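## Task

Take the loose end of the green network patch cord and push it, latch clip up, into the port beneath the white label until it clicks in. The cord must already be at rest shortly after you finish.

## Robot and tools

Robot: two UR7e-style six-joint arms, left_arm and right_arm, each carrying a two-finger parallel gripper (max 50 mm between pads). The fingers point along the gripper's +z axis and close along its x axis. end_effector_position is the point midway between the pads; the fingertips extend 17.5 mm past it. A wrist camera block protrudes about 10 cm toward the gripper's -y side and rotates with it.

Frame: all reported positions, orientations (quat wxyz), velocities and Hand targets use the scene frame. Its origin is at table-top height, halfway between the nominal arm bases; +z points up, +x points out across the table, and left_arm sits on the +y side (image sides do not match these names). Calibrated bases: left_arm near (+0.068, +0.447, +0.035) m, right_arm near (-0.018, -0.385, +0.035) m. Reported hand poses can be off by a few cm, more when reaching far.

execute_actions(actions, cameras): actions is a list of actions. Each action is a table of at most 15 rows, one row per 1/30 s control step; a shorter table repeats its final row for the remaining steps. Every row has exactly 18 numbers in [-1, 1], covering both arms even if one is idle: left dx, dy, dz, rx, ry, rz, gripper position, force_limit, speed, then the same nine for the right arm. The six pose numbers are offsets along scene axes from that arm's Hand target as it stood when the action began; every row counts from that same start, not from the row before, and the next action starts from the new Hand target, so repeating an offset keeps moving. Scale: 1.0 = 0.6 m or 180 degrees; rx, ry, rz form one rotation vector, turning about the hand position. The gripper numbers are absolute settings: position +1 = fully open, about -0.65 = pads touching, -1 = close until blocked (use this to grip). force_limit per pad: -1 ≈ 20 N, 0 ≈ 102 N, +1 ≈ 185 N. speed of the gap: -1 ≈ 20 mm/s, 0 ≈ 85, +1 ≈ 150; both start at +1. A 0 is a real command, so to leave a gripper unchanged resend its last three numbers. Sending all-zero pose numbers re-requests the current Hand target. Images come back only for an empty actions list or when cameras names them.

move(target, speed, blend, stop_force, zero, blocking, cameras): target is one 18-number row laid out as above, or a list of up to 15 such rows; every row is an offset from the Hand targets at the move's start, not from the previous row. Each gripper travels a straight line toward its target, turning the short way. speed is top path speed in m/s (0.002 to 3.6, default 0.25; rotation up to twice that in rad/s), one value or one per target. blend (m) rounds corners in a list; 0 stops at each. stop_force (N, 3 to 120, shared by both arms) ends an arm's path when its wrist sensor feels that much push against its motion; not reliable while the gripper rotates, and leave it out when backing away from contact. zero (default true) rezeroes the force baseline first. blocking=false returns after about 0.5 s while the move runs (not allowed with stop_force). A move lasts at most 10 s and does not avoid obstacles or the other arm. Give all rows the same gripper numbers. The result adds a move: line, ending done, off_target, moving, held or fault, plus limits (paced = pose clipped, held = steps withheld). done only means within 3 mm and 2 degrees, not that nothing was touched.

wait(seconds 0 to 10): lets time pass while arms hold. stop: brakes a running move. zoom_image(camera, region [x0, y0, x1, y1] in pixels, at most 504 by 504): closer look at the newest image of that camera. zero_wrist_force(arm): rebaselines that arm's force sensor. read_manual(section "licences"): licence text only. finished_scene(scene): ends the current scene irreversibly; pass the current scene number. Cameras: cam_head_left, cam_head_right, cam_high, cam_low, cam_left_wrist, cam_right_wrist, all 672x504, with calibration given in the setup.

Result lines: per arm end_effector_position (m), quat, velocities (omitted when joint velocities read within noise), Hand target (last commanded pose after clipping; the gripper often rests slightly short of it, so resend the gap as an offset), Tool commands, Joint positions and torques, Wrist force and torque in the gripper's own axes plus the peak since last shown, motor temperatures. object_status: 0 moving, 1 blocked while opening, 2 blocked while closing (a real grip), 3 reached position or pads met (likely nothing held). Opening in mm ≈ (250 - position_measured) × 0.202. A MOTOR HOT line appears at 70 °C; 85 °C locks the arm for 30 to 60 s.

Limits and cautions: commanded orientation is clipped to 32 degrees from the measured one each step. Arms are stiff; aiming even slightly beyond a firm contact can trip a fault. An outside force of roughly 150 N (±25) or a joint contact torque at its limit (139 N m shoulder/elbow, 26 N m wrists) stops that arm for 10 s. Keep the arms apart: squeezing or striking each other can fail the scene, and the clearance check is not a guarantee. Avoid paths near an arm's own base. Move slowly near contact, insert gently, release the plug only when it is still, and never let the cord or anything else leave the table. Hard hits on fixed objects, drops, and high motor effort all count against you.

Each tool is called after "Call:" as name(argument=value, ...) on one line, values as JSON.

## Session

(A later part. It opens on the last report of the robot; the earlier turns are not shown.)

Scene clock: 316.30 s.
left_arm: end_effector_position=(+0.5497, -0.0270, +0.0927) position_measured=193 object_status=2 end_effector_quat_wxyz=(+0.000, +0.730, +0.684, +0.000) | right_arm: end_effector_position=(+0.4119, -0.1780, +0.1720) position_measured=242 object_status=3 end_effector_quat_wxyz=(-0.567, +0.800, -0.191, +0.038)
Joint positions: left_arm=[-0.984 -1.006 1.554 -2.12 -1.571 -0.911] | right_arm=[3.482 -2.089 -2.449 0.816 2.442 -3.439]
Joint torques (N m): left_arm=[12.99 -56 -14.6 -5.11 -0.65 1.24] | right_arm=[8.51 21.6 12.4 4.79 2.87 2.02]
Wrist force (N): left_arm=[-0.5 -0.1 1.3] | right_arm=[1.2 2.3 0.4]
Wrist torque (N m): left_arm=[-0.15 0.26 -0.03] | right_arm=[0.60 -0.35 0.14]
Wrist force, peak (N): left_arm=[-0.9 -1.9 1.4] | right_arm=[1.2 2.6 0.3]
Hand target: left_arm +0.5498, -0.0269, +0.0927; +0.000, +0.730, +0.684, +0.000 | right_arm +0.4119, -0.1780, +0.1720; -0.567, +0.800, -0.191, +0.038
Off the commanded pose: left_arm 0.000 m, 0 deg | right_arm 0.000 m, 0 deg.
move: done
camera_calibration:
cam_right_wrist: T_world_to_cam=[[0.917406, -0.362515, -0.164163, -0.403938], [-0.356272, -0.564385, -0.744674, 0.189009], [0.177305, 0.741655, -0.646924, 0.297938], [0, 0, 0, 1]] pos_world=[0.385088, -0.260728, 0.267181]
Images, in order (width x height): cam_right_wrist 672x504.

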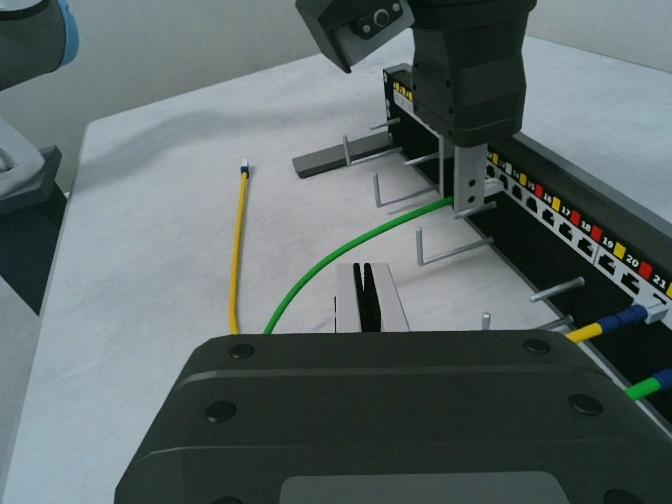

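Call:
move(target=[0.0133,-0.00088,0,0,0,0,-1,-0.5,-1,0,0,0,0,0,0,-0.6,1,1], speed=0.006, stop_force=5, cameras=["cam_right_wrist"])

Call:
zoom_image(camera="cam_right_wrist", region=[484, 164, 524, 204])

Scene clock: 326.30 s.
left_arm: end_effector_position=(+0.5532, -0.0271, +0.0927) position_measured=193 object_status=2 end_effector_quat_wxyz=(+0.000, +0.730, +0.684, +0.000) | right_arm: end_effector_position=(+0.4119, -0.1780, +0.1720) position_measured=242 object_status=3 end_effector_quat_wxyz=(-0.567, +0.800, -0.191, +0.038)
Joint positions: left_arm=[-0.979 -1.001 1.546 -2.116 -1.571 -0.907] | right_arm=[3.482 -2.089 -2.449 0.816 2.442 -3.439]
Joint torques (N m): left_arm=[-12.1 -55.56 -15.54 -5.38 2.47 -1.82] | right_arm=[9.09 21.22 13 4.99 2.78 2.1]
Wrist force (N): left_arm=[-1.3 -4.5 1.4] | right_arm=[0.9 2.4 0.2]
Wrist torque (N m): left_arm=[-0.28 0.30 -0.01] | right_arm=[0.62 -0.30 0.14]
Wrist force, peak (N): left_arm=[-1.3 -9.0 1.3] | right_arm=[1.1 2.7 0.2]
Hand target: left_arm +0.5532, -0.0271, +0.0927; +0.000, +0.730, +0.684, +0.000 (not the last commanded pose) | right_arm +0.4119, -0.1780, +0.1720; -0.567, +0.800, -0.191, +0.038
Off the commanded pose: left_arm 0.005 m, 0 deg | right_arm 0.000 m, 0 deg.
move: contact (left_arm)
camera_calibration:
cam_right_wrist: T_world_to_cam=[[0.917406, -0.362515, -0.164163, -0.403938], [-0.356272, -0.564385, -0.744674, 0.189009], [0.177305, 0.741655, -0.646924, 0.297938], [0, 0, 0, 1]] pos_world=[0.385088, -0.260728, 0.267181]
Images, in order (width x height): cam_right_wrist 672x504.

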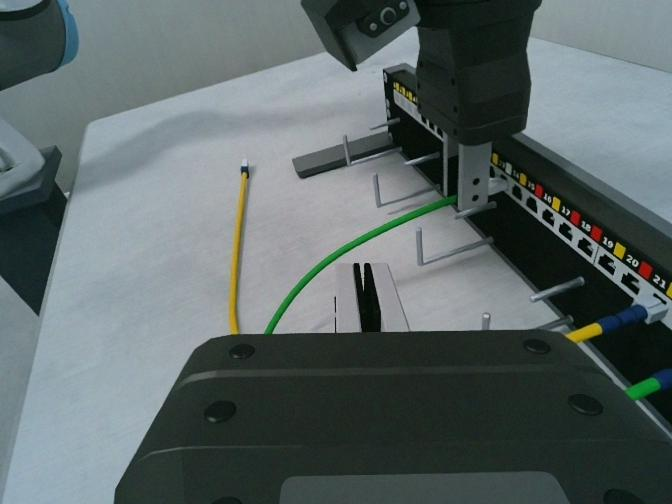

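Scaled by 12.600.

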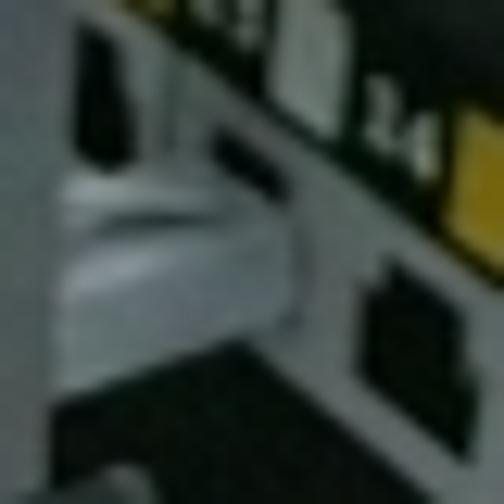

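Call:
move(target=[-0.0025,-0.0004,0.0009,0,0,0,-1,-0.5,-1,0,0,0,0,0,0,-0.6,1,1], speed=0.02)

Call:
move(target=[0.0133,-0.00088,0,0,0,0,-1,-0.5,-1,0,0,0,0,0,0,-0.6,1,1], speed=0.006, stop_force=5, cameras=["cam_right_wrist"])

Call:
zoom_image(camera="cam_right_wrist", region=[484, 164, 524, 204])

Scene clock: 338.60 s.
left_arm: end_effector_position=(+0.5518, -0.0274, +0.0933) position_measured=193 object_status=2 end_effector_quat_wxyz=(+0.000, +0.730, +0.684, +0.000) | right_arm: end_effector_position=(+0.4119, -0.1780, +0.1720) position_measured=242 object_status=3 end_effector_quat_wxyz=(-0.567, +0.800, -0.191, +0.038)
Joint positions: left_arm=[-0.981 -1.003 1.548 -2.116 -1.571 -0.909] | right_arm=[3.482 -2.089 -2.449 0.816 2.442 -3.439]
Joint torques (N m): left_arm=[-14.21 -54.61 -15.11 -4.94 -0.81 -1.95] | right_arm=[9.67 20.39 14.43 4.73 2.58 1.95]
Wrist force (N): left_arm=[-0.7 -0.2 1.0] | right_arm=[0.8 2.2 0.4]
Wrist torque (N m): left_arm=[-0.16 0.29 0.14] | right_arm=[0.59 -0.29 0.15]
Wrist force, peak (N): left_arm=[-1.2 -4.7 1.3] | right_arm=[1.3 2.5 0.2]
Hand target: left_arm +0.5517, -0.0274, +0.0933; +0.000, +0.730, +0.684, +0.000 | right_arm +0.4119, -0.1780, +0.1720; -0.567, +0.800, -0.191, +0.038
Off the commanded pose: left_arm 0.000 m, 0 deg | right_arm 0.000 m, 0 deg.
move: done

Scene clock: 340.13 s.
left_arm: end_effector_position=(+0.5532, -0.0275, +0.0933) position_measured=193 object_status=2 end_effector_quat_wxyz=(+0.000, +0.730, +0.684, +0.000) | right_arm: end_effector_position=(+0.4119, -0.1780, +0.1720) position_measured=242 object_status=3 end_effector_quat_wxyz=(-0.567, +0.800, -0.191, +0.038)
Joint positions: left_arm=[-0.98 -1.001 1.544 -2.115 -1.571 -0.907] | right_arm=[3.482 -2.089 -2.449 0.816 2.442 -3.439]
Joint torques (N m): left_arm=[-12.98 -54.99 -14.94 -5.56 2.42 -1.99] | right_arm=[10.41 21.05 13.09 4.88 2.99 2.08]
Wrist force (N): left_arm=[-0.7 -4.6 1.3] | right_arm=[1.0 2.3 0.4]
Wrist torque (N m): left_arm=[-0.30 0.28 0.01] | right_arm=[0.60 -0.32 0.15]
Wrist force, peak (N): left_arm=[-0.6 -8.8 1.7] | right_arm=[1.0 2.6 0.3]
Hand target: left_arm +0.5532, -0.0275, +0.0933; +0.000, +0.730, +0.684, +0.000 (not the last commanded pose) | right_arm +0.4119, -0.1780, +0.1720; -0.567, +0.800, -0.191, +0.038
Off the commanded pose: left_arm 0.007 m, 0 deg | right_arm 0.000 m, 0 deg.
move: contact (left_arm)
camera_calibration:
cam_right_wrist: T_world_to_cam=[[0.917406, -0.362515, -0.164163, -0.403938], [-0.356272, -0.564385, -0.744674, 0.189009], [0.177305, 0.741655, -0.646924, 0.297938], [0, 0, 0, 1]] pos_world=[0.385088, -0.260728, 0.267181]
Images, in order (width x height): cam_right_wrist 672x504.

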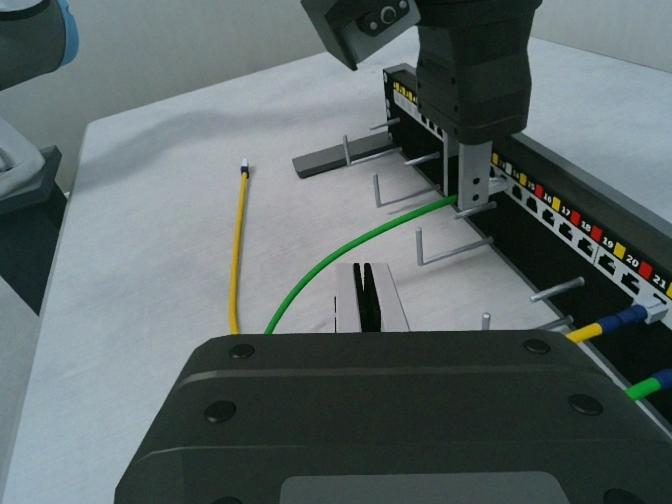

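Scaled by 12.600.

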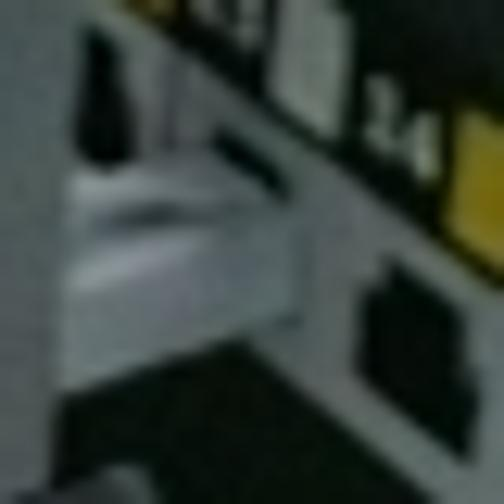

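Call:
zoom_image(camera="cam_right_wrist", region=[496, 170, 524, 198])

Scaled by 18.000.

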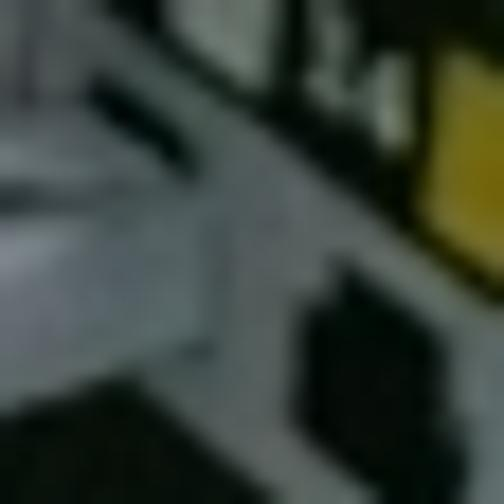

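Call:
move(target=[-0.0025,-0.0004,-0.0007,0,0,0,-1,-0.5,-1,0,0,0,0,0,0,-0.6,1,1], speed=0.02)

Call:
move(target=[0.0133,-0.00088,0,0,0,0,-1,-0.5,-1,0,0,0,0,0,0,-0.6,1,1], speed=0.006, stop_force=5, cameras=["cam_right_wrist"])

Call:
zoom_image(camera="cam_right_wrist", region=[496, 170, 524, 198])

Scene clock: 371.03 s.
left_arm: end_effector_position=(+0.5518, -0.0277, +0.0929) position_measured=193 object_status=2 end_effector_quat_wxyz=(+0.000, +0.730, +0.684, +0.000) | right_arm: end_effector_position=(+0.4119, -0.1780, +0.1720) position_measured=242 object_status=3 end_effector_quat_wxyz=(-0.567, +0.800, -0.191, +0.038)
Joint positions: left_arm=[-0.982 -1.002 1.548 -2.117 -1.571 -0.909] | right_arm=[3.482 -2.089 -2.449 0.816 2.442 -3.439]
Joint torques (N m): left_arm=[-14.57 -55.92 -14.38 -4.9 -0.33 -1.85] | right_arm=[10.79 20.24 13.15 4.91 2.83 2.08]
Wrist force (N): left_arm=[-0.8 -0.1 1.1] | right_arm=[1.1 2.4 0.2]
Wrist torque (N m): left_arm=[-0.15 0.32 0.15] | right_arm=[0.62 -0.32 0.14]
Wrist force, peak (N): left_arm=[-1.0 -4.9 1.5] | right_arm=[1.2 2.6 0.3]
Hand target: left_arm +0.5517, -0.0278, +0.0929; +0.000, +0.730, +0.684, +0.000 | right_arm +0.4119, -0.1780, +0.1720; -0.567, +0.800, -0.191, +0.038
Off the commanded pose: left_arm 0.000 m, 0 deg | right_arm 0.000 m, 0 deg.
move: done

Scene clock: 372.67 s.
left_arm: end_effector_position=(+0.5534, -0.0279, +0.0929) position_measured=193 object_status=2 end_effector_quat_wxyz=(+0.000, +0.730, +0.684, +0.000) | right_arm: end_effector_position=(+0.4119, -0.1780, +0.1720) position_measured=242 object_status=3 end_effector_quat_wxyz=(-0.567, +0.800, -0.191, +0.038)
Joint positions: left_arm=[-0.98 -1 1.543 -2.115 -1.571 -0.907] | right_arm=[3.482 -2.089 -2.449 0.816 2.442 -3.439]
Joint torques (N m): left_arm=[-13.39 -54.83 -14.54 -5.37 2.13 -1.89] | right_arm=[11.9 22.44 12.84 4.61 2.57 1.76]
Wrist force (N): left_arm=[-1.5 -3.5 1.2] | right_arm=[0.9 2.1 0.5]
Wrist torque (N m): left_arm=[-0.22 0.33 0.02] | right_arm=[0.57 -0.29 0.14]
Wrist force, peak (N): left_arm=[-0.6 -8.9 0.9] | right_arm=[1.3 2.5 0.4]
Hand target: left_arm +0.5534, -0.0279, +0.0929; +0.000, +0.730, +0.684, +0.000 (not the last commanded pose) | right_arm +0.4119, -0.1780, +0.1720; -0.567, +0.800, -0.191, +0.038
Off the commanded pose: left_arm 0.006 m, 0 deg | right_arm 0.000 m, 0 deg.
move: contact (left_arm)
camera_calibration:
cam_right_wrist: T_world_to_cam=[[0.917406, -0.362515, -0.164163, -0.403938], [-0.356272, -0.564385, -0.744674, 0.189009], [0.177305, 0.741655, -0.646924, 0.297938], [0, 0, 0, 1]] pos_world=[0.385088, -0.260728, 0.267181]
Images, in order (width x height): cam_right_wrist 672x504.

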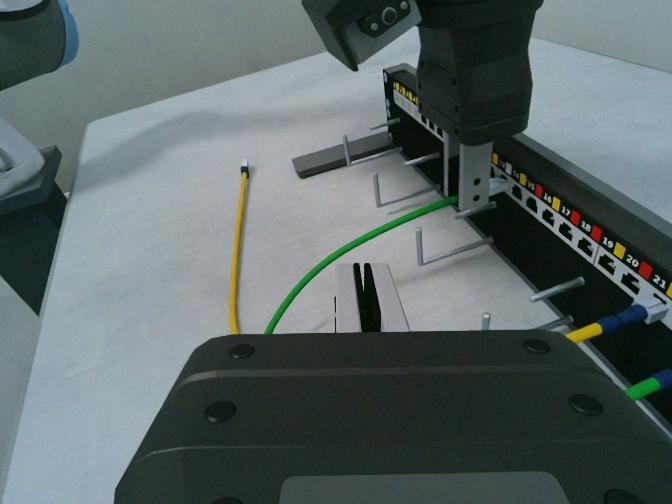

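Scaled by 18.000.

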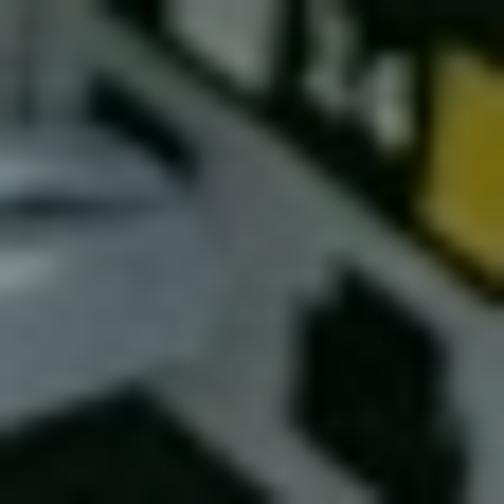

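Call:
move(target=[-0.0028,0.0005,-0.0008,0,0,0,-1,-0.5,-1,0,0,0,0,0,0,-0.6,1,1], speed=0.02)

Call:
move(target=[0.0133,-0.00088,0,0,0,0,-1,-0.5,-1,0,0,0,0,0,0,-0.6,1,1], speed=0.006, stop_force=5, cameras=["cam_right_wrist"])

Call:
zoom_image(camera="cam_right_wrist", region=[488, 166, 524, 202])

Scene clock: 381.90 s.
left_arm: end_effector_position=(+0.5518, -0.0276, +0.0924) position_measured=193 object_status=2 end_effector_quat_wxyz=(+0.000, +0.730, +0.684, +0.000) | right_arm: end_effector_position=(+0.4119, -0.1780, +0.1720) position_measured=242 object_status=3 end_effector_quat_wxyz=(-0.567, +0.800, -0.191, +0.038)
Joint positions: left_arm=[-0.982 -1.002 1.548 -2.118 -1.571 -0.909] | right_arm=[3.482 -2.089 -2.449 0.816 2.442 -3.439]
Joint torques (N m): left_arm=[-14.36 -54.67 -14.11 -5.1 -0.84 -1.99] | right_arm=[11.58 21.89 12.14 4.67 2.7 2.08]
Wrist force (N): left_arm=[-0.7 -0.3 1.3] | right_arm=[1.3 2.3 0.3]
Wrist torque (N m): left_arm=[-0.19 0.30 0.14] | right_arm=[0.61 -0.36 0.15]
Wrist force, peak (N): left_arm=[-1.4 -4.0 1.0] | right_arm=[1.1 2.6 0.2]
Hand target: left_arm +0.5518, -0.0276, +0.0924; +0.000, +0.730, +0.684, +0.000 | right_arm +0.4119, -0.1780, +0.1720; -0.567, +0.800, -0.191, +0.038
Off the commanded pose: left_arm 0.000 m, 0 deg | right_arm 0.000 m, 0 deg.
move: done

Scene clock: 383.47 s.
left_arm: end_effector_position=(+0.5532, -0.0278, +0.0924) position_measured=193 object_status=2 end_effector_quat_wxyz=(+0.000, +0.730, +0.684, +0.000) | right_arm: end_effector_position=(+0.4119, -0.1780, +0.1720) position_measured=242 object_status=3 end_effector_quat_wxyz=(-0.567, +0.800, -0.191, +0.038)
Joint positions: left_arm=[-0.98 -1 1.544 -2.116 -1.571 -0.907] | right_arm=[3.482 -2.089 -2.449 0.816 2.442 -3.439]
Joint torques (N m): left_arm=[-13.1 -54.75 -15.64 -5.35 2.34 -1.93] | right_arm=[11.15 21.38 13.01 4.74 2.86 1.99]
Wrist force (N): left_arm=[-1.1 -4.1 0.7] | right_arm=[1.0 2.1 0.4]
Wrist torque (N m): left_arm=[-0.26 0.30 -0.02] | right_arm=[0.57 -0.31 0.15]
Wrist force, peak (N): left_arm=[-1.9 -10.8 -0.1] | right_arm=[1.1 2.5 0.3]
Hand target: left_arm +0.5532, -0.0278, +0.0924; +0.000, +0.730, +0.684, +0.000 (not the last commanded pose) | right_arm +0.4119, -0.1780, +0.1720; -0.567, +0.800, -0.191, +0.038
Off the commanded pose: left_arm 0.007 m, 0 deg | right_arm 0.000 m, 0 deg.
move: contact (left_arm)
camera_calibration:
cam_right_wrist: T_world_to_cam=[[0.917406, -0.362515, -0.164163, -0.403938], [-0.356272, -0.564385, -0.744674, 0.189009], [0.177305, 0.741655, -0.646924, 0.297938], [0, 0, 0, 1]] pos_world=[0.385088, -0.260728, 0.267181]
Images, in order (width x height): cam_right_wrist 672x504.

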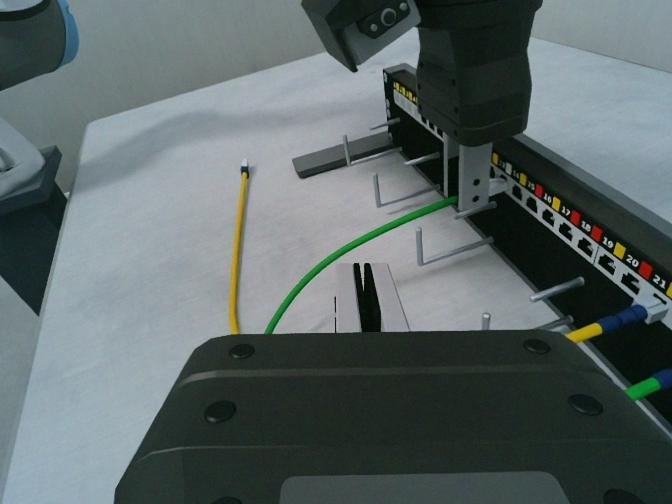

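Scaled by 14.000.

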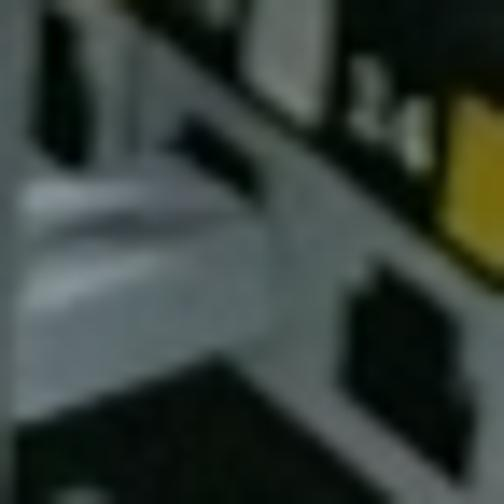

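Call:
move(target=[-0.0025,-0.0003,0.0013,0,0,0,-1,-0.5,-1,0,0,0,0,0,0,-0.6,1,1], speed=0.02)

Call:
move(target=[0.0133,-0.00088,0,0,0,0,-1,-0.5,-1,0,0,0,0,0,0,-0.6,1,1], speed=0.006, stop_force=5, cameras=["cam_right_wrist"])

Call:
zoom_image(camera="cam_right_wrist", region=[488, 166, 524, 202])

Scene clock: 421.40 s.
left_arm: end_effector_position=(+0.5518, -0.0279, +0.0932) position_measured=193 object_status=2 end_effector_quat_wxyz=(+0.000, +0.730, +0.684, +0.000) | right_arm: end_effector_position=(+0.4119, -0.1780, +0.1720) position_measured=242 object_status=3 end_effector_quat_wxyz=(-0.567, +0.800, -0.191, +0.038)
Joint positions: left_arm=[-0.982 -1.002 1.547 -2.116 -1.571 -0.909] | right_arm=[3.482 -2.089 -2.449 0.816 2.442 -3.439]
Joint torques (N m): left_arm=[-13.46 -55.08 -14.66 -1.05 -1.18 -1.74] | right_arm=[9.96 21.71 11.94 4.9 2.67 1.89]
Wrist force (N): left_arm=[-0.7 -0.2 1.3] | right_arm=[1.0 2.3 0.3]
Wrist torque (N m): left_arm=[-0.15 0.29 0.15] | right_arm=[0.60 -0.32 0.14]
Wrist force, peak (N): left_arm=[-1.2 -4.5 0.3] | right_arm=[1.0 2.6 0.2]
Hand target: left_arm +0.5517, -0.0279, +0.0932; +0.000, +0.730, +0.684, +0.000 | right_arm +0.4119, -0.1780, +0.1720; -0.567, +0.800, -0.191, +0.038
Off the commanded pose: left_arm 0.000 m, 0 deg | right_arm 0.000 m, 0 deg.
move: done

Scene clock: 422.97 s.
left_arm: end_effector_position=(+0.5531, -0.0281, +0.0932) position_measured=193 object_status=2 end_effector_quat_wxyz=(+0.000, +0.730, +0.684, +0.000) | right_arm: end_effector_position=(+0.4119, -0.1780, +0.1720) position_measured=242 object_status=3 end_effector_quat_wxyz=(-0.567, +0.800, -0.191, +0.038)
Joint positions: left_arm=[-0.98 -1 1.543 -2.114 -1.571 -0.907] | right_arm=[3.482 -2.089 -2.449 0.816 2.442 -3.439]
Joint torques (N m): left_arm=[-13.25 -55.07 -16.4 -5.53 2.47 -1.76] | right_arm=[11.48 22.82 12.04 4.73 2.52 1.91]
Wrist force (N): left_arm=[-1.1 -3.9 1.3] | right_arm=[1.0 2.4 0.5]
Wrist torque (N m): left_arm=[-0.22 0.31 0.01] | right_arm=[0.62 -0.31 0.15]
Wrist force, peak (N): left_arm=[-0.9 -8.9 1.6] | right_arm=[1.2 2.6 0.1]
Hand target: left_arm +0.5531, -0.0281, +0.0932; +0.000, +0.730, +0.684, +0.000 (not the last commanded pose) | right_arm +0.4119, -0.1780, +0.1720; -0.567, +0.800, -0.191, +0.038
Off the commanded pose: left_arm 0.007 m, 0 deg | right_arm 0.000 m, 0 deg.
move: contact (left_arm)
camera_calibration:
cam_right_wrist: T_world_to_cam=[[0.917406, -0.362515, -0.164163, -0.403938], [-0.356272, -0.564385, -0.744674, 0.189009], [0.177305, 0.741655, -0.646924, 0.297938], [0, 0, 0, 1]] pos_world=[0.385088, -0.260728, 0.267181]
Images, in order (width x height): cam_right_wrist 672x504.

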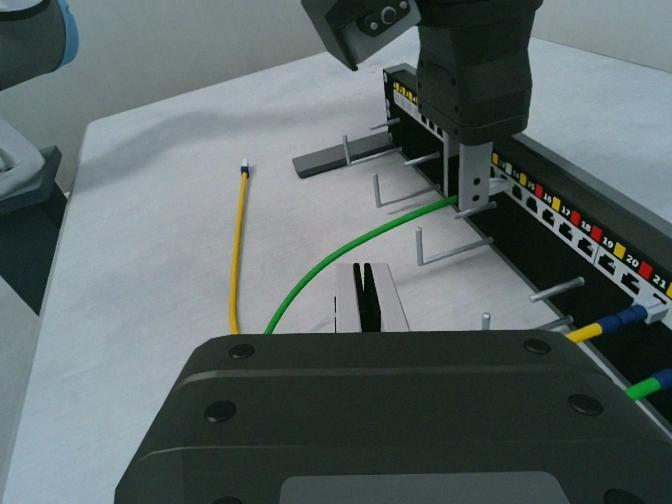

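Scaled by 14.000.

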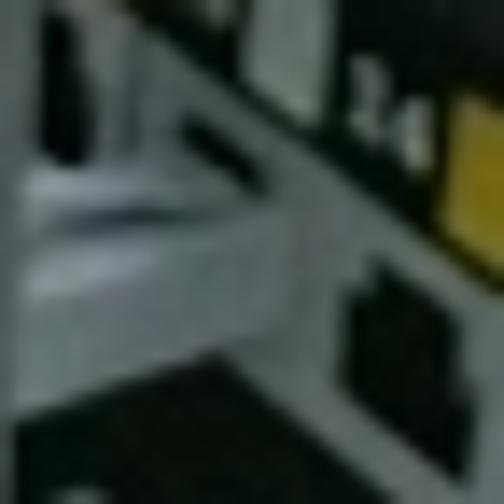

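Call:
move(target=[-0.0025,0.0033,-0.0002,0,0,0,-1,-0.5,-1,0,0,0,0,0,0,-0.6,1,1], speed=0.02)

Call:
move(target=[0.0133,-0.00088,0,0,0,0,-1,-0.5,-1,0,0,0,0,0,0,-0.6,1,1], speed=0.006, stop_force=5)

Call:
move(target=[0.0004,-0.005,0,0,0,0,-1,-0.5,-1,0,0,0,0,0,0,-0.6,1,1], speed=0.003, stop_force=5, cameras=["cam_right_wrist"])

Call:
zoom_image(camera="cam_right_wrist", region=[488, 166, 524, 202])

Scene clock: 447.83 s.
left_arm: end_effector_position=(+0.5517, -0.0262, +0.0931) position_measured=193 object_status=2 end_effector_quat_wxyz=(+0.000, +0.730, +0.684, +0.000) | right_arm: end_effector_position=(+0.4119, -0.1780, +0.1720) position_measured=242 object_status=3 end_effector_quat_wxyz=(-0.567, +0.800, -0.191, +0.038)
Joint positions: left_arm=[-0.981 -1.005 1.551 -2.118 -1.571 -0.907] | right_arm=[3.482 -2.089 -2.449 0.816 2.442 -3.439]
Joint torques (N m): left_arm=[-13.76 -55.26 -14.42 -5.09 1.36 -1.74] | right_arm=[10.02 22.15 10.95 4.64 2.62 1.9]
Wrist force (N): left_arm=[-0.9 0.0 1.1] | right_arm=[1.1 2.2 0.5]
Wrist torque (N m): left_arm=[-0.13 0.33 0.02] | right_arm=[0.60 -0.33 0.14]
Wrist force, peak (N): left_arm=[-1.2 -4.4 1.5] | right_arm=[1.0 2.5 0.5]
Hand target: left_arm +0.5516, -0.0261, +0.0931; +0.000, +0.730, +0.684, +0.000 | right_arm +0.4119, -0.1780, +0.1720; -0.567, +0.800, -0.191, +0.038
Off the commanded pose: left_arm 0.000 m, 0 deg | right_arm 0.000 m, 0 deg.
move: done

Scene clock: 449.43 s.
left_arm: end_effector_position=(+0.5531, -0.0263, +0.0931) position_measured=193 object_status=2 end_effector_quat_wxyz=(+0.000, +0.730, +0.684, +0.000) | right_arm: end_effector_position=(+0.4119, -0.1780, +0.1720) position_measured=242 object_status=3 end_effector_quat_wxyz=(-0.567, +0.800, -0.191, +0.038)
Joint positions: left_arm=[-0.979 -1.003 1.548 -2.117 -1.571 -0.906] | right_arm=[3.482 -2.089 -2.449 0.816 2.442 -3.439]
Joint torques (N m): left_arm=[-12.55 -54.77 -14.86 -5.22 1.44 -1.68] | right_arm=[10.58 20.5 13.02 4.51 2.69 1.69]
Wrist force (N): left_arm=[-0.8 -4.2 1.1] | right_arm=[1.1 2.1 0.3]
Wrist torque (N m): left_arm=[-0.26 0.25 -0.02] | right_arm=[0.58 -0.32 0.14]
Wrist force, peak (N): left_arm=[-2.4 -10.7 0.8] | right_arm=[1.0 2.5 0.2]
Hand target: left_arm +0.5531, -0.0263, +0.0931; +0.000, +0.730, +0.684, +0.000 (not the last commanded pose) | right_arm +0.4119, -0.1780, +0.1720; -0.567, +0.800, -0.191, +0.038
Off the commanded pose: left_arm 0.007 m, 0 deg | right_arm 0.000 m, 0 deg.
move: contact (left_arm)

Scene clock: 451.30 s.
left_arm: end_effector_position=(+0.5532, -0.0288, +0.0931) position_measured=193 object_status=2 end_effector_quat_wxyz=(+0.000, +0.730, +0.684, +0.000) | right_arm: end_effector_position=(+0.4119, -0.1780, +0.1720) position_measured=242 object_status=3 end_effector_quat_wxyz=(-0.567, +0.800, -0.191, +0.038)
Joint positions: left_arm=[-0.981 -0.999 1.541 -2.114 -1.571 -0.908] | right_arm=[3.482 -2.089 -2.449 0.816 2.442 -3.439]
Joint torques (N m): left_arm=[4.66 -56.31 -16.05 -6.13 1.65 1.07] | right_arm=[10.55 22.88 12.26 4.87 2.4 1.94]
Wrist force (N): left_arm=[2.6 -3.1 1.7] | right_arm=[1.0 2.2 0.3]
Wrist torque (N m): left_arm=[-0.22 0.35 0.05] | right_arm=[0.59 -0.32 0.14]
Wrist force, peak (N): left_arm=[4.7 -4.9 1.6] | right_arm=[1.2 2.5 0.4]
Hand target: left_arm +0.5532, -0.0287, +0.0931; +0.000, +0.730, +0.684, +0.000 (not the last commanded pose) | right_arm +0.4119, -0.1780, +0.1720; -0.567, +0.800, -0.191, +0.038
Off the commanded pose: left_arm 0.001 m, 0 deg | right_arm 0.000 m, 0 deg.
move: contact (left_arm)
camera_calibration:
cam_right_wrist: T_world_to_cam=[[0.917406, -0.362515, -0.164163, -0.403938], [-0.356272, -0.564385, -0.744674, 0.189009], [0.177305, 0.741655, -0.646924, 0.297938], [0, 0, 0, 1]] pos_world=[0.385088, -0.260728, 0.267181]
Images, in order (width x height): cam_right_wrist 672x504.

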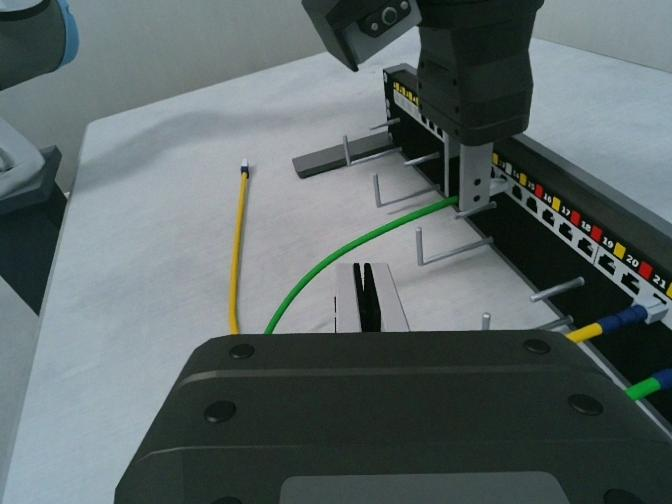

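Scaled by 14.000.

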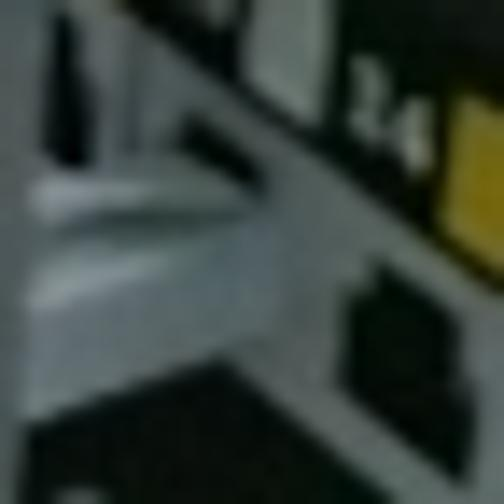

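Call:
move(target=[0.0133,-0.0005,0,0,0,0,-1,-0.5,-1,0,0,0,0,0,0,-0.6,1,1], speed=0.006, stop_force=6, cameras=["cam_right_wrist"])

Call:
zoom_image(camera="cam_right_wrist", region=[488, 166, 524, 202])

Scene clock: 460.90 s.
left_arm: end_effector_position=(+0.5535, -0.0287, +0.0931) position_measured=193 object_status=2 end_effector_quat_wxyz=(+0.000, +0.730, +0.684, +0.000) | right_arm: end_effector_position=(+0.4119, -0.1780, +0.1720) position_measured=242 object_status=3 end_effector_quat_wxyz=(-0.567, +0.800, -0.191, +0.038)
Joint positions: left_arm=[-0.981 -0.999 1.541 -2.114 -1.571 -0.907] | right_arm=[3.482 -2.089 -2.449 0.816 2.442 -3.439]
Joint torques (N m): left_arm=[-12.63 -57.2 -18.61 -6.98 1.49 -1.69] | right_arm=[9.57 23.14 12.22 4.53 2.1 2.01]
Wrist force (N): left_arm=[2.5 -9.7 1.7] | right_arm=[1.1 2.3 0.2]
Wrist torque (N m): left_arm=[-0.45 0.41 0.01] | right_arm=[0.61 -0.32 0.14]
Wrist force, peak (N): left_arm=[4.0 -12.6 1.7] | right_arm=[1.0 2.6 0.3]
Hand target: left_arm +0.5535, -0.0287, +0.0931; +0.000, +0.730, +0.684, +0.000 (not the last commanded pose) | right_arm +0.4119, -0.1780, +0.1720; -0.567, +0.800, -0.191, +0.038
Off the commanded pose: left_arm 0.008 m, 0 deg | right_arm 0.000 m, 0 deg.
move: contact (left_arm)
camera_calibration:
cam_right_wrist: T_world_to_cam=[[0.917406, -0.362515, -0.164163, -0.403938], [-0.356272, -0.564385, -0.744674, 0.189009], [0.177305, 0.741655, -0.646924, 0.297938], [0, 0, 0, 1]] pos_world=[0.385088, -0.260728, 0.267181]
Images, in order (width x height): cam_right_wrist 672x504.

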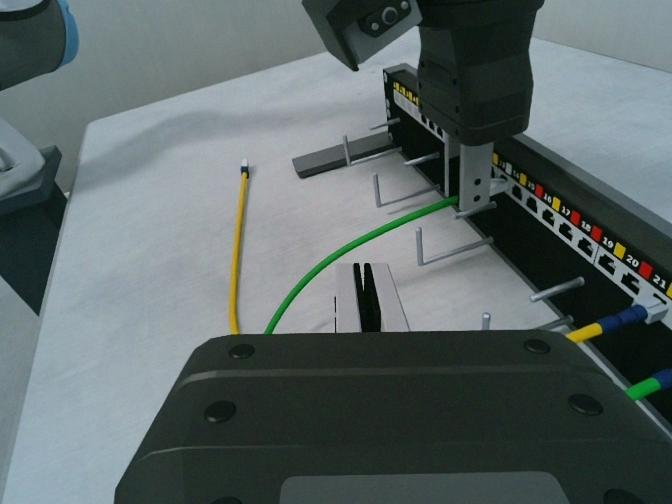

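Scaled by 14.000.

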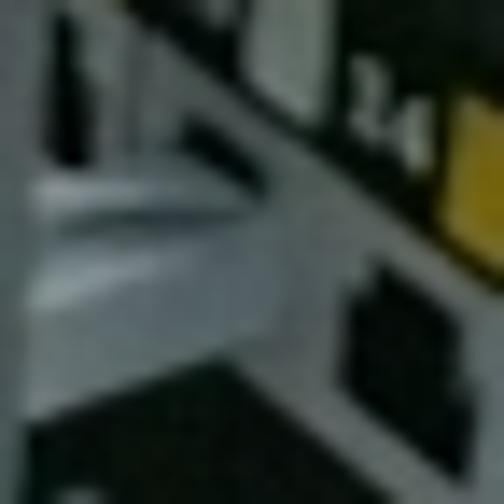

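Call:
move(target=[-0.003,0.0007,-0.0015,0,0,0,-1,-0.5,-1,0,0,0,0,0,0,-0.6,1,1], speed=0.02)

Call:
move(target=[0.0133,-0.00088,0,0,0,0,-1,-0.5,-1,0,0,0,0,0,0,-0.6,1,1], speed=0.006, stop_force=5)

Call:
move(target=[0.0006,0,0.004,0,0,0,-1,-0.5,-1,0,0,0,0,0,0,-0.6,1,1], speed=0.003, stop_force=5, cameras=["cam_right_wrist"])

Call:
zoom_image(camera="cam_right_wrist", region=[488, 166, 524, 202])

Scene clock: 472.43 s.
left_arm: end_effector_position=(+0.5518, -0.0283, +0.0923) position_measured=193 object_status=2 end_effector_quat_wxyz=(+0.000, +0.730, +0.684, +0.000) | right_arm: end_effector_position=(+0.4119, -0.1780, +0.1720) position_measured=242 object_status=3 end_effector_quat_wxyz=(-0.567, +0.800, -0.191, +0.038)
Joint positions: left_arm=[-0.982 -1.001 1.547 -2.118 -1.571 -0.909] | right_arm=[3.482 -2.089 -2.449 0.816 2.442 -3.439]
Joint torques (N m): left_arm=[-13.79 -55.11 -14.31 -4.88 1.43 -1.63] | right_arm=[11.65 22.7 11.61 4.75 2.41 1.82]
Wrist force (N): left_arm=[-0.7 -0.2 1.5] | right_arm=[1.1 2.3 0.4]
Wrist torque (N m): left_arm=[-0.16 0.30 0.15] | right_arm=[0.60 -0.33 0.14]
Wrist force, peak (N): left_arm=[2.8 -9.6 1.6] | right_arm=[1.0 2.5 0.4]
Hand target: left_arm +0.5517, -0.0283, +0.0922; +0.000, +0.730, +0.684, +0.000 | right_arm +0.4119, -0.1780, +0.1720; -0.567, +0.800, -0.191, +0.038
Off the commanded pose: left_arm 0.000 m, 0 deg | right_arm 0.000 m, 0 deg.
move: done

Scene clock: 474.03 s.
left_arm: end_effector_position=(+0.5530, -0.0285, +0.0922) position_measured=193 object_status=2 end_effector_quat_wxyz=(+0.000, +0.730, +0.684, +0.000) | right_arm: end_effector_position=(+0.4119, -0.1780, +0.1720) position_measured=242 object_status=3 end_effector_quat_wxyz=(-0.567, +0.800, -0.191, +0.038)
Joint positions: left_arm=[-0.981 -0.999 1.544 -2.117 -1.571 -0.907] | right_arm=[3.482 -2.089 -2.449 0.816 2.442 -3.439]
Joint torques (N m): left_arm=[-13.3 -54.49 -15.24 -5.59 1.22 -1.58] | right_arm=[10.61 21.62 12.02 4.59 2.24 1.81]
Wrist force (N): left_arm=[-0.4 -5.2 0.7] | right_arm=[1.1 2.3 0.2]
Wrist torque (N m): left_arm=[-0.31 0.28 -0.03] | right_arm=[0.60 -0.33 0.14]
Wrist force, peak (N): left_arm=[-1.3 -10.8 0.2] | right_arm=[1.1 2.6 0.3]
Hand target: left_arm +0.5530, -0.0285, +0.0922; +0.000, +0.730, +0.684, +0.000 (not the last commanded pose) | right_arm +0.4119, -0.1780, +0.1720; -0.567, +0.800, -0.191, +0.038
Off the commanded pose: left_arm 0.007 m, 0 deg | right_arm 0.000 m, 0 deg.
move: contact (left_arm)

Scene clock: 475.67 s.
left_arm: end_effector_position=(+0.5534, -0.0285, +0.0946) position_measured=193 object_status=2 end_effector_quat_wxyz=(+0.000, +0.730, +0.684, +0.000) | right_arm: end_effector_position=(+0.4119, -0.1780, +0.1720) position_measured=242 object_status=3 end_effector_quat_wxyz=(-0.567, +0.800, -0.191, +0.038)
Joint positions: left_arm=[-0.98 -1.001 1.54 -2.111 -1.571 -0.907] | right_arm=[3.482 -2.089 -2.449 0.816 2.442 -3.439]
Joint torques (N m): left_arm=[14.58 -57.2 -32.76 -2.73 1.1 1.44] | right_arm=[10.28 22.24 12.19 4.88 2.15 1.87]
Wrist force (N): left_arm=[0.7 -8.5 4.8] | right_arm=[1.1 2.2 0.3]
Wrist torque (N m): left_arm=[-0.27 0.34 -0.04] | right_arm=[0.58 -0.33 0.14]
Wrist force, peak (N): left_arm=[0.8 -8.6 5.0] | right_arm=[1.0 2.8 0.4]
Hand target: left_arm +0.5534, -0.0285, +0.0946; +0.000, +0.730, +0.684, +0.000 | right_arm +0.4119, -0.1780, +0.1720; -0.567, +0.800, -0.191, +0.038
Off the commanded pose: left_arm 0.000 m, 0 deg | right_arm 0.000 m, 0 deg.
move: done
camera_calibration:
cam_right_wrist: T_world_to_cam=[[0.917406, -0.362515, -0.164163, -0.403938], [-0.356272, -0.564385, -0.744674, 0.189009], [0.177305, 0.741655, -0.646924, 0.297938], [0, 0, 0, 1]] pos_world=[0.385088, -0.260728, 0.267181]
Images, in order (width x height): cam_right_wrist 672x504.

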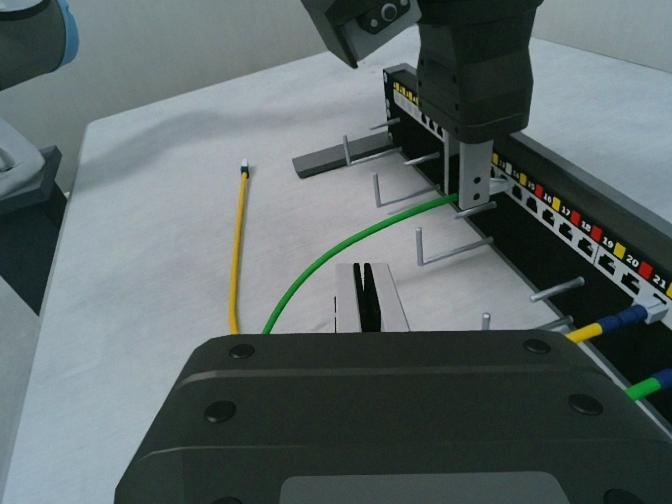

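Scaled by 14.000.

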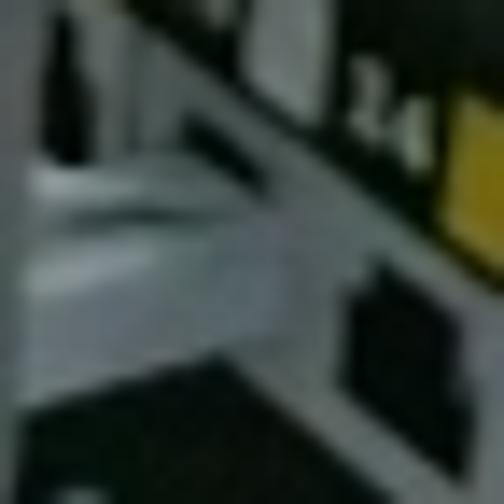

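Call:
move(target=[-0.0167,0.0011,-0.002,0,0,0,-1,-0.5,-1,0,0,0,0,0,0,-0.6,1,1], speed=0.05, cameras=["cam_right_wrist","cam_left_wrist"])

Call:
zoom_image(camera="cam_right_wrist", region=[464, 164, 524, 208])

Call:
zoom_image(camera="cam_left_wrist", region=[300, 230, 420, 320])

Scene clock: 482.97 s.
left_arm: end_effector_position=(+0.5435, -0.0278, +0.0934) position_measured=193 object_status=2 end_effector_quat_wxyz=(+0.000, +0.730, +0.684, +0.000) | right_arm: end_effector_position=(+0.4119, -0.1780, +0.1720) position_measured=242 object_status=3 end_effector_quat_wxyz=(-0.567, +0.800, -0.191, +0.038)
Joint positions: left_arm=[-0.992 -1.015 1.567 -2.124 -1.571 -0.919] | right_arm=[3.482 -2.089 -2.449 0.816 2.442 -3.439]
Joint torques (N m): left_arm=[-14.84 -54.23 -14.51 -4.84 0.51 -1.95] | right_arm=[10.27 22.78 11.72 4.52 2.29 1.9]
Wrist force (N): left_arm=[-1.0 0.0 1.3] | right_arm=[1.0 2.2 0.2]
Wrist torque (N m): left_arm=[-0.14 0.34 0.15] | right_arm=[0.58 -0.31 0.14]
Wrist force, peak (N): left_arm=[0.8 -8.8 4.9] | right_arm=[1.3 2.5 0.3]
Hand target: left_arm +0.5434, -0.0278, +0.0934; +0.000, +0.730, +0.684, +0.000 | right_arm +0.4119, -0.1780, +0.1720; -0.567, +0.800, -0.191, +0.038
Off the commanded pose: left_arm 0.000 m, 0 deg | right_arm 0.000 m, 0 deg.
move: done
camera_calibration:
cam_left_wrist: T_world_to_cam=[[0.0582466, 0.998248, -0.0103759, 0.00392743], [0.932143, -0.0506628, 0.358529, -0.524449], [0.357375, -0.0305549, -0.933461, 0.0251659], [0, 0, 0, 1]] pos_world=[0.479639, -0.0297217, 0.211562]
cam_right_wrist: T_world_to_cam=[[0.917406, -0.362515, -0.164163, -0.403938], [-0.356272, -0.564385, -0.744674, 0.189009], [0.177305, 0.741655, -0.646924, 0.297938], [0, 0, 0, 1]] pos_world=[0.385088, -0.260728, 0.267181]
Images, in order (width x height): cam_left_wrist 672x504, cam_right_wrist 672x504.

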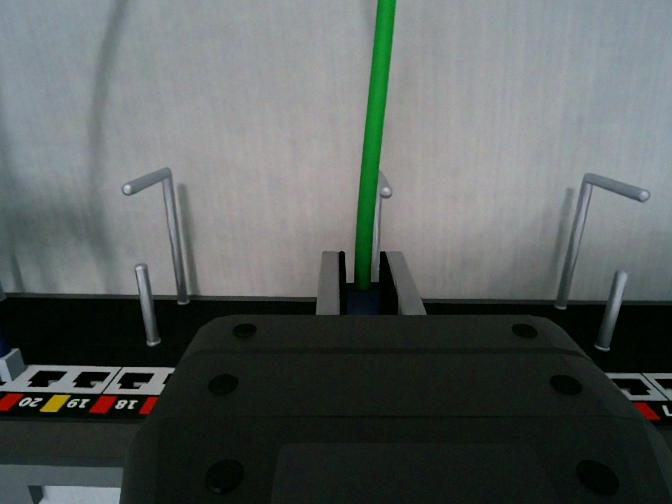

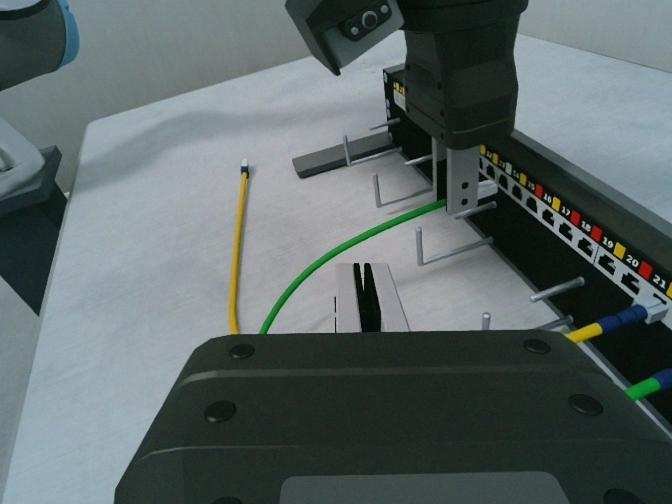

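Scaled by 8.400.

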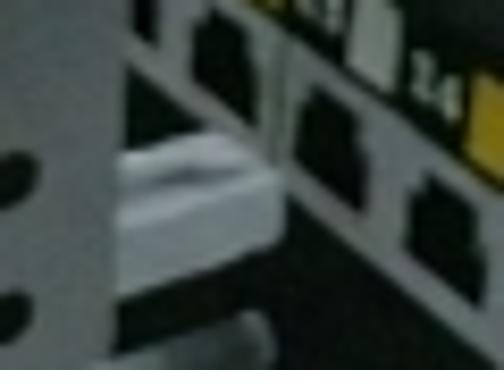

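Scaled by 4.200.

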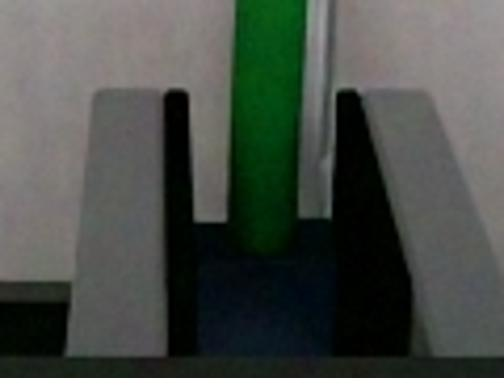

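Call:
move(target=[0.0138,-0.00067,0.0003,0,0,0,-1,-0.5,-1,0,0,0,0,0,0,-0.6,1,1], speed=0.04)

Call:
move(target=[0.0133,-0.00088,0,0,0,0,-1,-0.5,-1,0,0,0,0,0,0,-0.6,1,1], speed=0.006, stop_force=5)

Call:
move(target=[-0.0022,-0.0004,0,0,0,0,-1,-0.5,-1,0,0,0,0,0,0,-0.6,1,1], speed=0.02)

Call:
move(target=[0.0133,-0.00088,0,0,0,0,-1,-0.5,-1,0,0,0,0,0,0,-0.6,1,1], speed=0.006, stop_force=5)

Call:
move(target=[-0.0022,0.0005,0.0007,0,0,0,-1,-0.5,-1,0,0,0,0,0,0,-0.6,1,1], speed=0.02)

Call:
move(target=[0.0133,-0.00088,0,0,0,0,-1,-0.5,-1,0,0,0,0,0,0,-0.6,1,1], speed=0.006, stop_force=5, cameras=["cam_right_wrist"])

Call:
zoom_image(camera="cam_right_wrist", region=[488, 166, 524, 202])

Scene clock: 533.57 s.
left_arm: end_effector_position=(+0.5515, -0.0282, +0.0936) position_measured=193 object_status=2 end_effector_quat_wxyz=(+0.000, +0.730, +0.684, +0.000) | right_arm: end_effector_position=(+0.4119, -0.1780, +0.1720) position_measured=242 object_status=3 end_effector_quat_wxyz=(-0.567, +0.800, -0.191, +0.038)
Joint positions: left_arm=[-0.982 -1.003 1.547 -2.115 -1.571 -0.909] | right_arm=[3.482 -2.089 -2.449 0.816 2.442 -3.439]
Joint torques (N m): left_arm=[11.35 -42.26 -29.37 -1.08 1.41 1.35] | right_arm=[10.57 22.14 11.02 4.6 2.19 1.7]
Wrist force (N): left_arm=[-0.9 -0.1 1.2] | right_arm=[0.9 2.0 0.3]
Wrist torque (N m): left_arm=[-0.14 0.32 -0.03] | right_arm=[0.55 -0.31 0.14]
Wrist force, peak (N): left_arm=[-0.5 -0.1 1.7] | right_arm=[1.3 2.5 0.2]
Hand target: left_arm +0.5516, -0.0282, +0.0936; +0.000, +0.730, +0.684, +0.000 | right_arm +0.4119, -0.1780, +0.1720; -0.567, +0.800, -0.191, +0.038
Off the commanded pose: left_arm 0.000 m, 0 deg | right_arm 0.000 m, 0 deg.
move: done

Scene clock: 535.17 s.
left_arm: end_effector_position=(+0.5530, -0.0283, +0.0936) position_measured=193 object_status=2 end_effector_quat_wxyz=(+0.000, +0.730, +0.684, +0.000) | right_arm: end_effector_position=(+0.4119, -0.1780, +0.1720) position_measured=242 object_status=3 end_effector_quat_wxyz=(-0.567, +0.800, -0.191, +0.038)
Joint positions: left_arm=[-0.981 -1.001 1.543 -2.114 -1.571 -0.907] | right_arm=[3.482 -2.089 -2.449 0.816 2.442 -3.439]
Joint torques (N m): left_arm=[-12.56 -54.02 -15.54 -5.58 0.38 -1.89] | right_arm=[10.18 22.92 11.7 4.72 2.26 1.59]
Wrist force (N): left_arm=[-0.8 -4.5 1.5] | right_arm=[1.1 2.2 0.5]
Wrist torque (N m): left_arm=[-0.28 0.30 0.01] | right_arm=[0.58 -0.33 0.14]
Wrist force, peak (N): left_arm=[-0.5 -9.0 1.8] | right_arm=[1.2 2.5 0.5]
Hand target: left_arm +0.5530, -0.0283, +0.0936; +0.000, +0.730, +0.684, +0.000 (not the last commanded pose) | right_arm +0.4119, -0.1780, +0.1720; -0.567, +0.800, -0.191, +0.038
Off the commanded pose: left_arm 0.007 m, 0 deg | right_arm 0.000 m, 0 deg.
move: contact (left_arm)

Scene clock: 535.87 s.
left_arm: end_effector_position=(+0.5517, -0.0285, +0.0936) position_measured=193 object_status=2 end_effector_quat_wxyz=(+0.000, +0.730, +0.684, +0.000) | right_arm: end_effector_position=(+0.4119, -0.1780, +0.1720) position_measured=242 object_status=3 end_effector_quat_wxyz=(-0.567, +0.800, -0.191, +0.038)
Joint positions: left_arm=[-0.982 -1.002 1.545 -2.115 -1.571 -0.909] | right_arm=[3.482 -2.089 -2.449 0.816 2.442 -3.439]
Joint torques (N m): left_arm=[-13.96 -54.18 -14.61 -5.07 0.35 -1.92] | right_arm=[11.18 22.85 12.24 4.6 2 1.65]
Wrist force (N): left_arm=[-0.5 -0.2 1.2] | right_arm=[0.9 2.1 0.3]
Wrist torque (N m): left_arm=[-0.16 0.27 0.15] | right_arm=[0.57 -0.30 0.14]
Wrist force, peak (N): left_arm=[-1.1 -4.4 1.4] | right_arm=[1.3 2.5 0.2]
Hand target: left_arm +0.5517, -0.0285, +0.0936; +0.000, +0.730, +0.684, +0.000 | right_arm +0.4119, -0.1780, +0.1720; -0.567, +0.800, -0.191, +0.038
Off the commanded pose: left_arm 0.000 m, 0 deg | right_arm 0.000 m, 0 deg.
move: done

Scene clock: 537.43 s.
left_arm: end_effector_position=(+0.5529, -0.0287, +0.0936) position_measured=193 object_status=2 end_effector_quat_wxyz=(+0.000, +0.730, +0.684, +0.000) | right_arm: end_effector_position=(+0.4119, -0.1780, +0.1720) position_measured=242 object_status=3 end_effector_quat_wxyz=(-0.567, +0.800, -0.191, +0.038)
Joint positions: left_arm=[-0.981 -1 1.542 -2.113 -1.571 -0.908] | right_arm=[3.482 -2.089 -2.449 0.816 2.442 -3.439]
Joint torques (N m): left_arm=[-12.03 -54.87 -15.61 -5.59 0.67 -1.89] | right_arm=[11.2 23.35 13.18 4.77 1.88 1.65]
Wrist force (N): left_arm=[-0.6 -4.9 1.0] | right_arm=[1.0 2.4 0.3]
Wrist torque (N m): left_arm=[-0.30 0.29 0.00] | right_arm=[0.62 -0.31 0.14]
Wrist force, peak (N): left_arm=[-1.1 -11.0 0.9] | right_arm=[1.1 2.5 0.3]
Hand target: left_arm +0.5529, -0.0287, +0.0936; +0.000, +0.730, +0.684, +0.000 (not the last commanded pose) | right_arm +0.4119, -0.1780, +0.1720; -0.567, +0.800, -0.191, +0.038
Off the commanded pose: left_arm 0.007 m, 0 deg | right_arm 0.000 m, 0 deg.
move: contact (left_arm)

Scene clock: 538.13 s.
left_arm: end_effector_position=(+0.5517, -0.0284, +0.0940) position_measured=193 object_status=2 end_effector_quat_wxyz=(+0.000, +0.730, +0.684, +0.000) | right_arm: end_effector_position=(+0.4119, -0.1780, +0.1720) position_measured=242 object_status=3 end_effector_quat_wxyz=(-0.567, +0.800, -0.191, +0.038)
Joint positions: left_arm=[-0.982 -1.003 1.545 -2.114 -1.571 -0.909] | right_arm=[3.482 -2.089 -2.449 0.816 2.442 -3.439]
Joint torques (N m): left_arm=[-13.29 -55.54 -14.23 -5.13 0.5 -1.88] | right_arm=[11.54 22.66 11.97 4.55 2.34 1.72]
Wrist force (N): left_arm=[-0.9 -0.2 1.5] | right_arm=[1.1 2.1 0.4]
Wrist torque (N m): left_arm=[-0.17 0.33 0.15] | right_arm=[0.57 -0.33 0.14]
Wrist force, peak (N): left_arm=[-0.3 -4.9 1.1] | right_arm=[1.1 2.6 0.3]
Hand target: left_arm +0.5516, -0.0284, +0.0940; +0.000, +0.730, +0.684, +0.000 | right_arm +0.4119, -0.1780, +0.1720; -0.567, +0.800, -0.191, +0.038
Off the commanded pose: left_arm 0.000 m, 0 deg | right_arm 0.000 m, 0 deg.
move: done

Scene clock: 539.73 s.
left_arm: end_effector_position=(+0.5530, -0.0285, +0.0940) position_measured=193 object_status=2 end_effector_quat_wxyz=(+0.000, +0.730, +0.683, +0.000) | right_arm: end_effector_position=(+0.4119, -0.1780, +0.1720) position_measured=242 object_status=3 end_effector_quat_wxyz=(-0.567, +0.800, -0.191, +0.038)
Joint positions: left_arm=[-0.981 -1.001 1.542 -2.113 -1.571 -0.907] | right_arm=[3.482 -2.089 -2.449 0.816 2.442 -3.439]
Joint torques (N m): left_arm=[-12.42 -55.88 -16.02 -5.59 0.75 -1.82] | right_arm=[10.87 22.95 12.61 4.53 2.27 1.79]
Wrist force (N): left_arm=[-0.7 -4.9 0.9] | right_arm=[0.9 2.3 0.5]
Wrist torque (N m): left_arm=[-0.28 0.32 0.00] | right_arm=[0.61 -0.29 0.14]
Wrist force, peak (N): left_arm=[-1.1 -11.5 0.9] | right_arm=[1.2 2.5 0.3]
Hand target: left_arm +0.5530, -0.0285, +0.0940; +0.000, +0.730, +0.683, +0.000 (not the last commanded pose) | right_arm +0.4119, -0.1780, +0.1720; -0.567, +0.800, -0.191, +0.038
Off the commanded pose: left_arm 0.007 m, 0 deg | right_arm 0.000 m, 0 deg.
move: contact (left_arm)
camera_calibration:
cam_right_wrist: T_world_to_cam=[[0.917406, -0.362515, -0.164163, -0.403938], [-0.356272, -0.564385, -0.744674, 0.189009], [0.177305, 0.741655, -0.646924, 0.297938], [0, 0, 0, 1]] pos_world=[0.385088, -0.260728, 0.267181]
Images, in order (width x height): cam_right_wrist 672x504.

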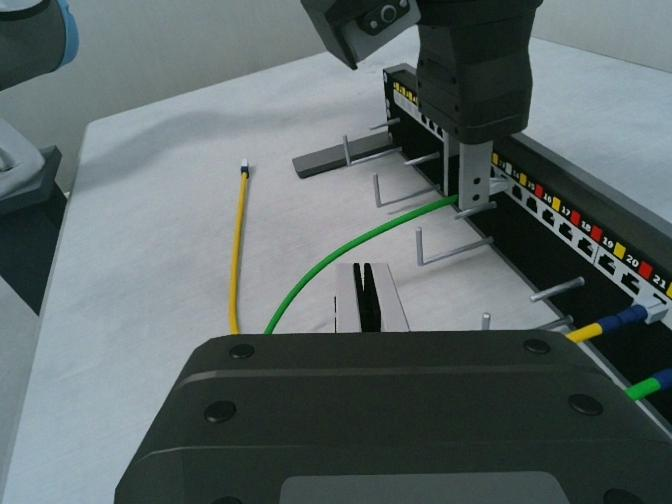

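Scaled by 14.000.

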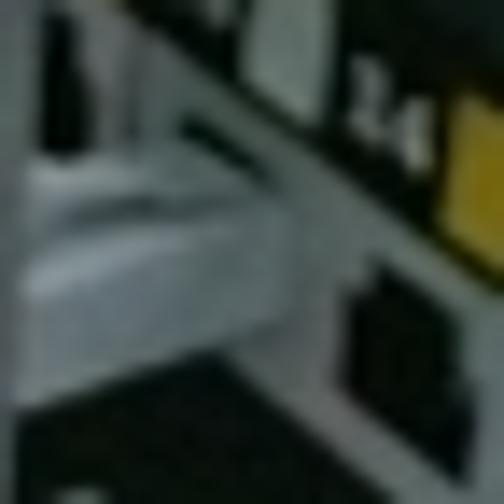

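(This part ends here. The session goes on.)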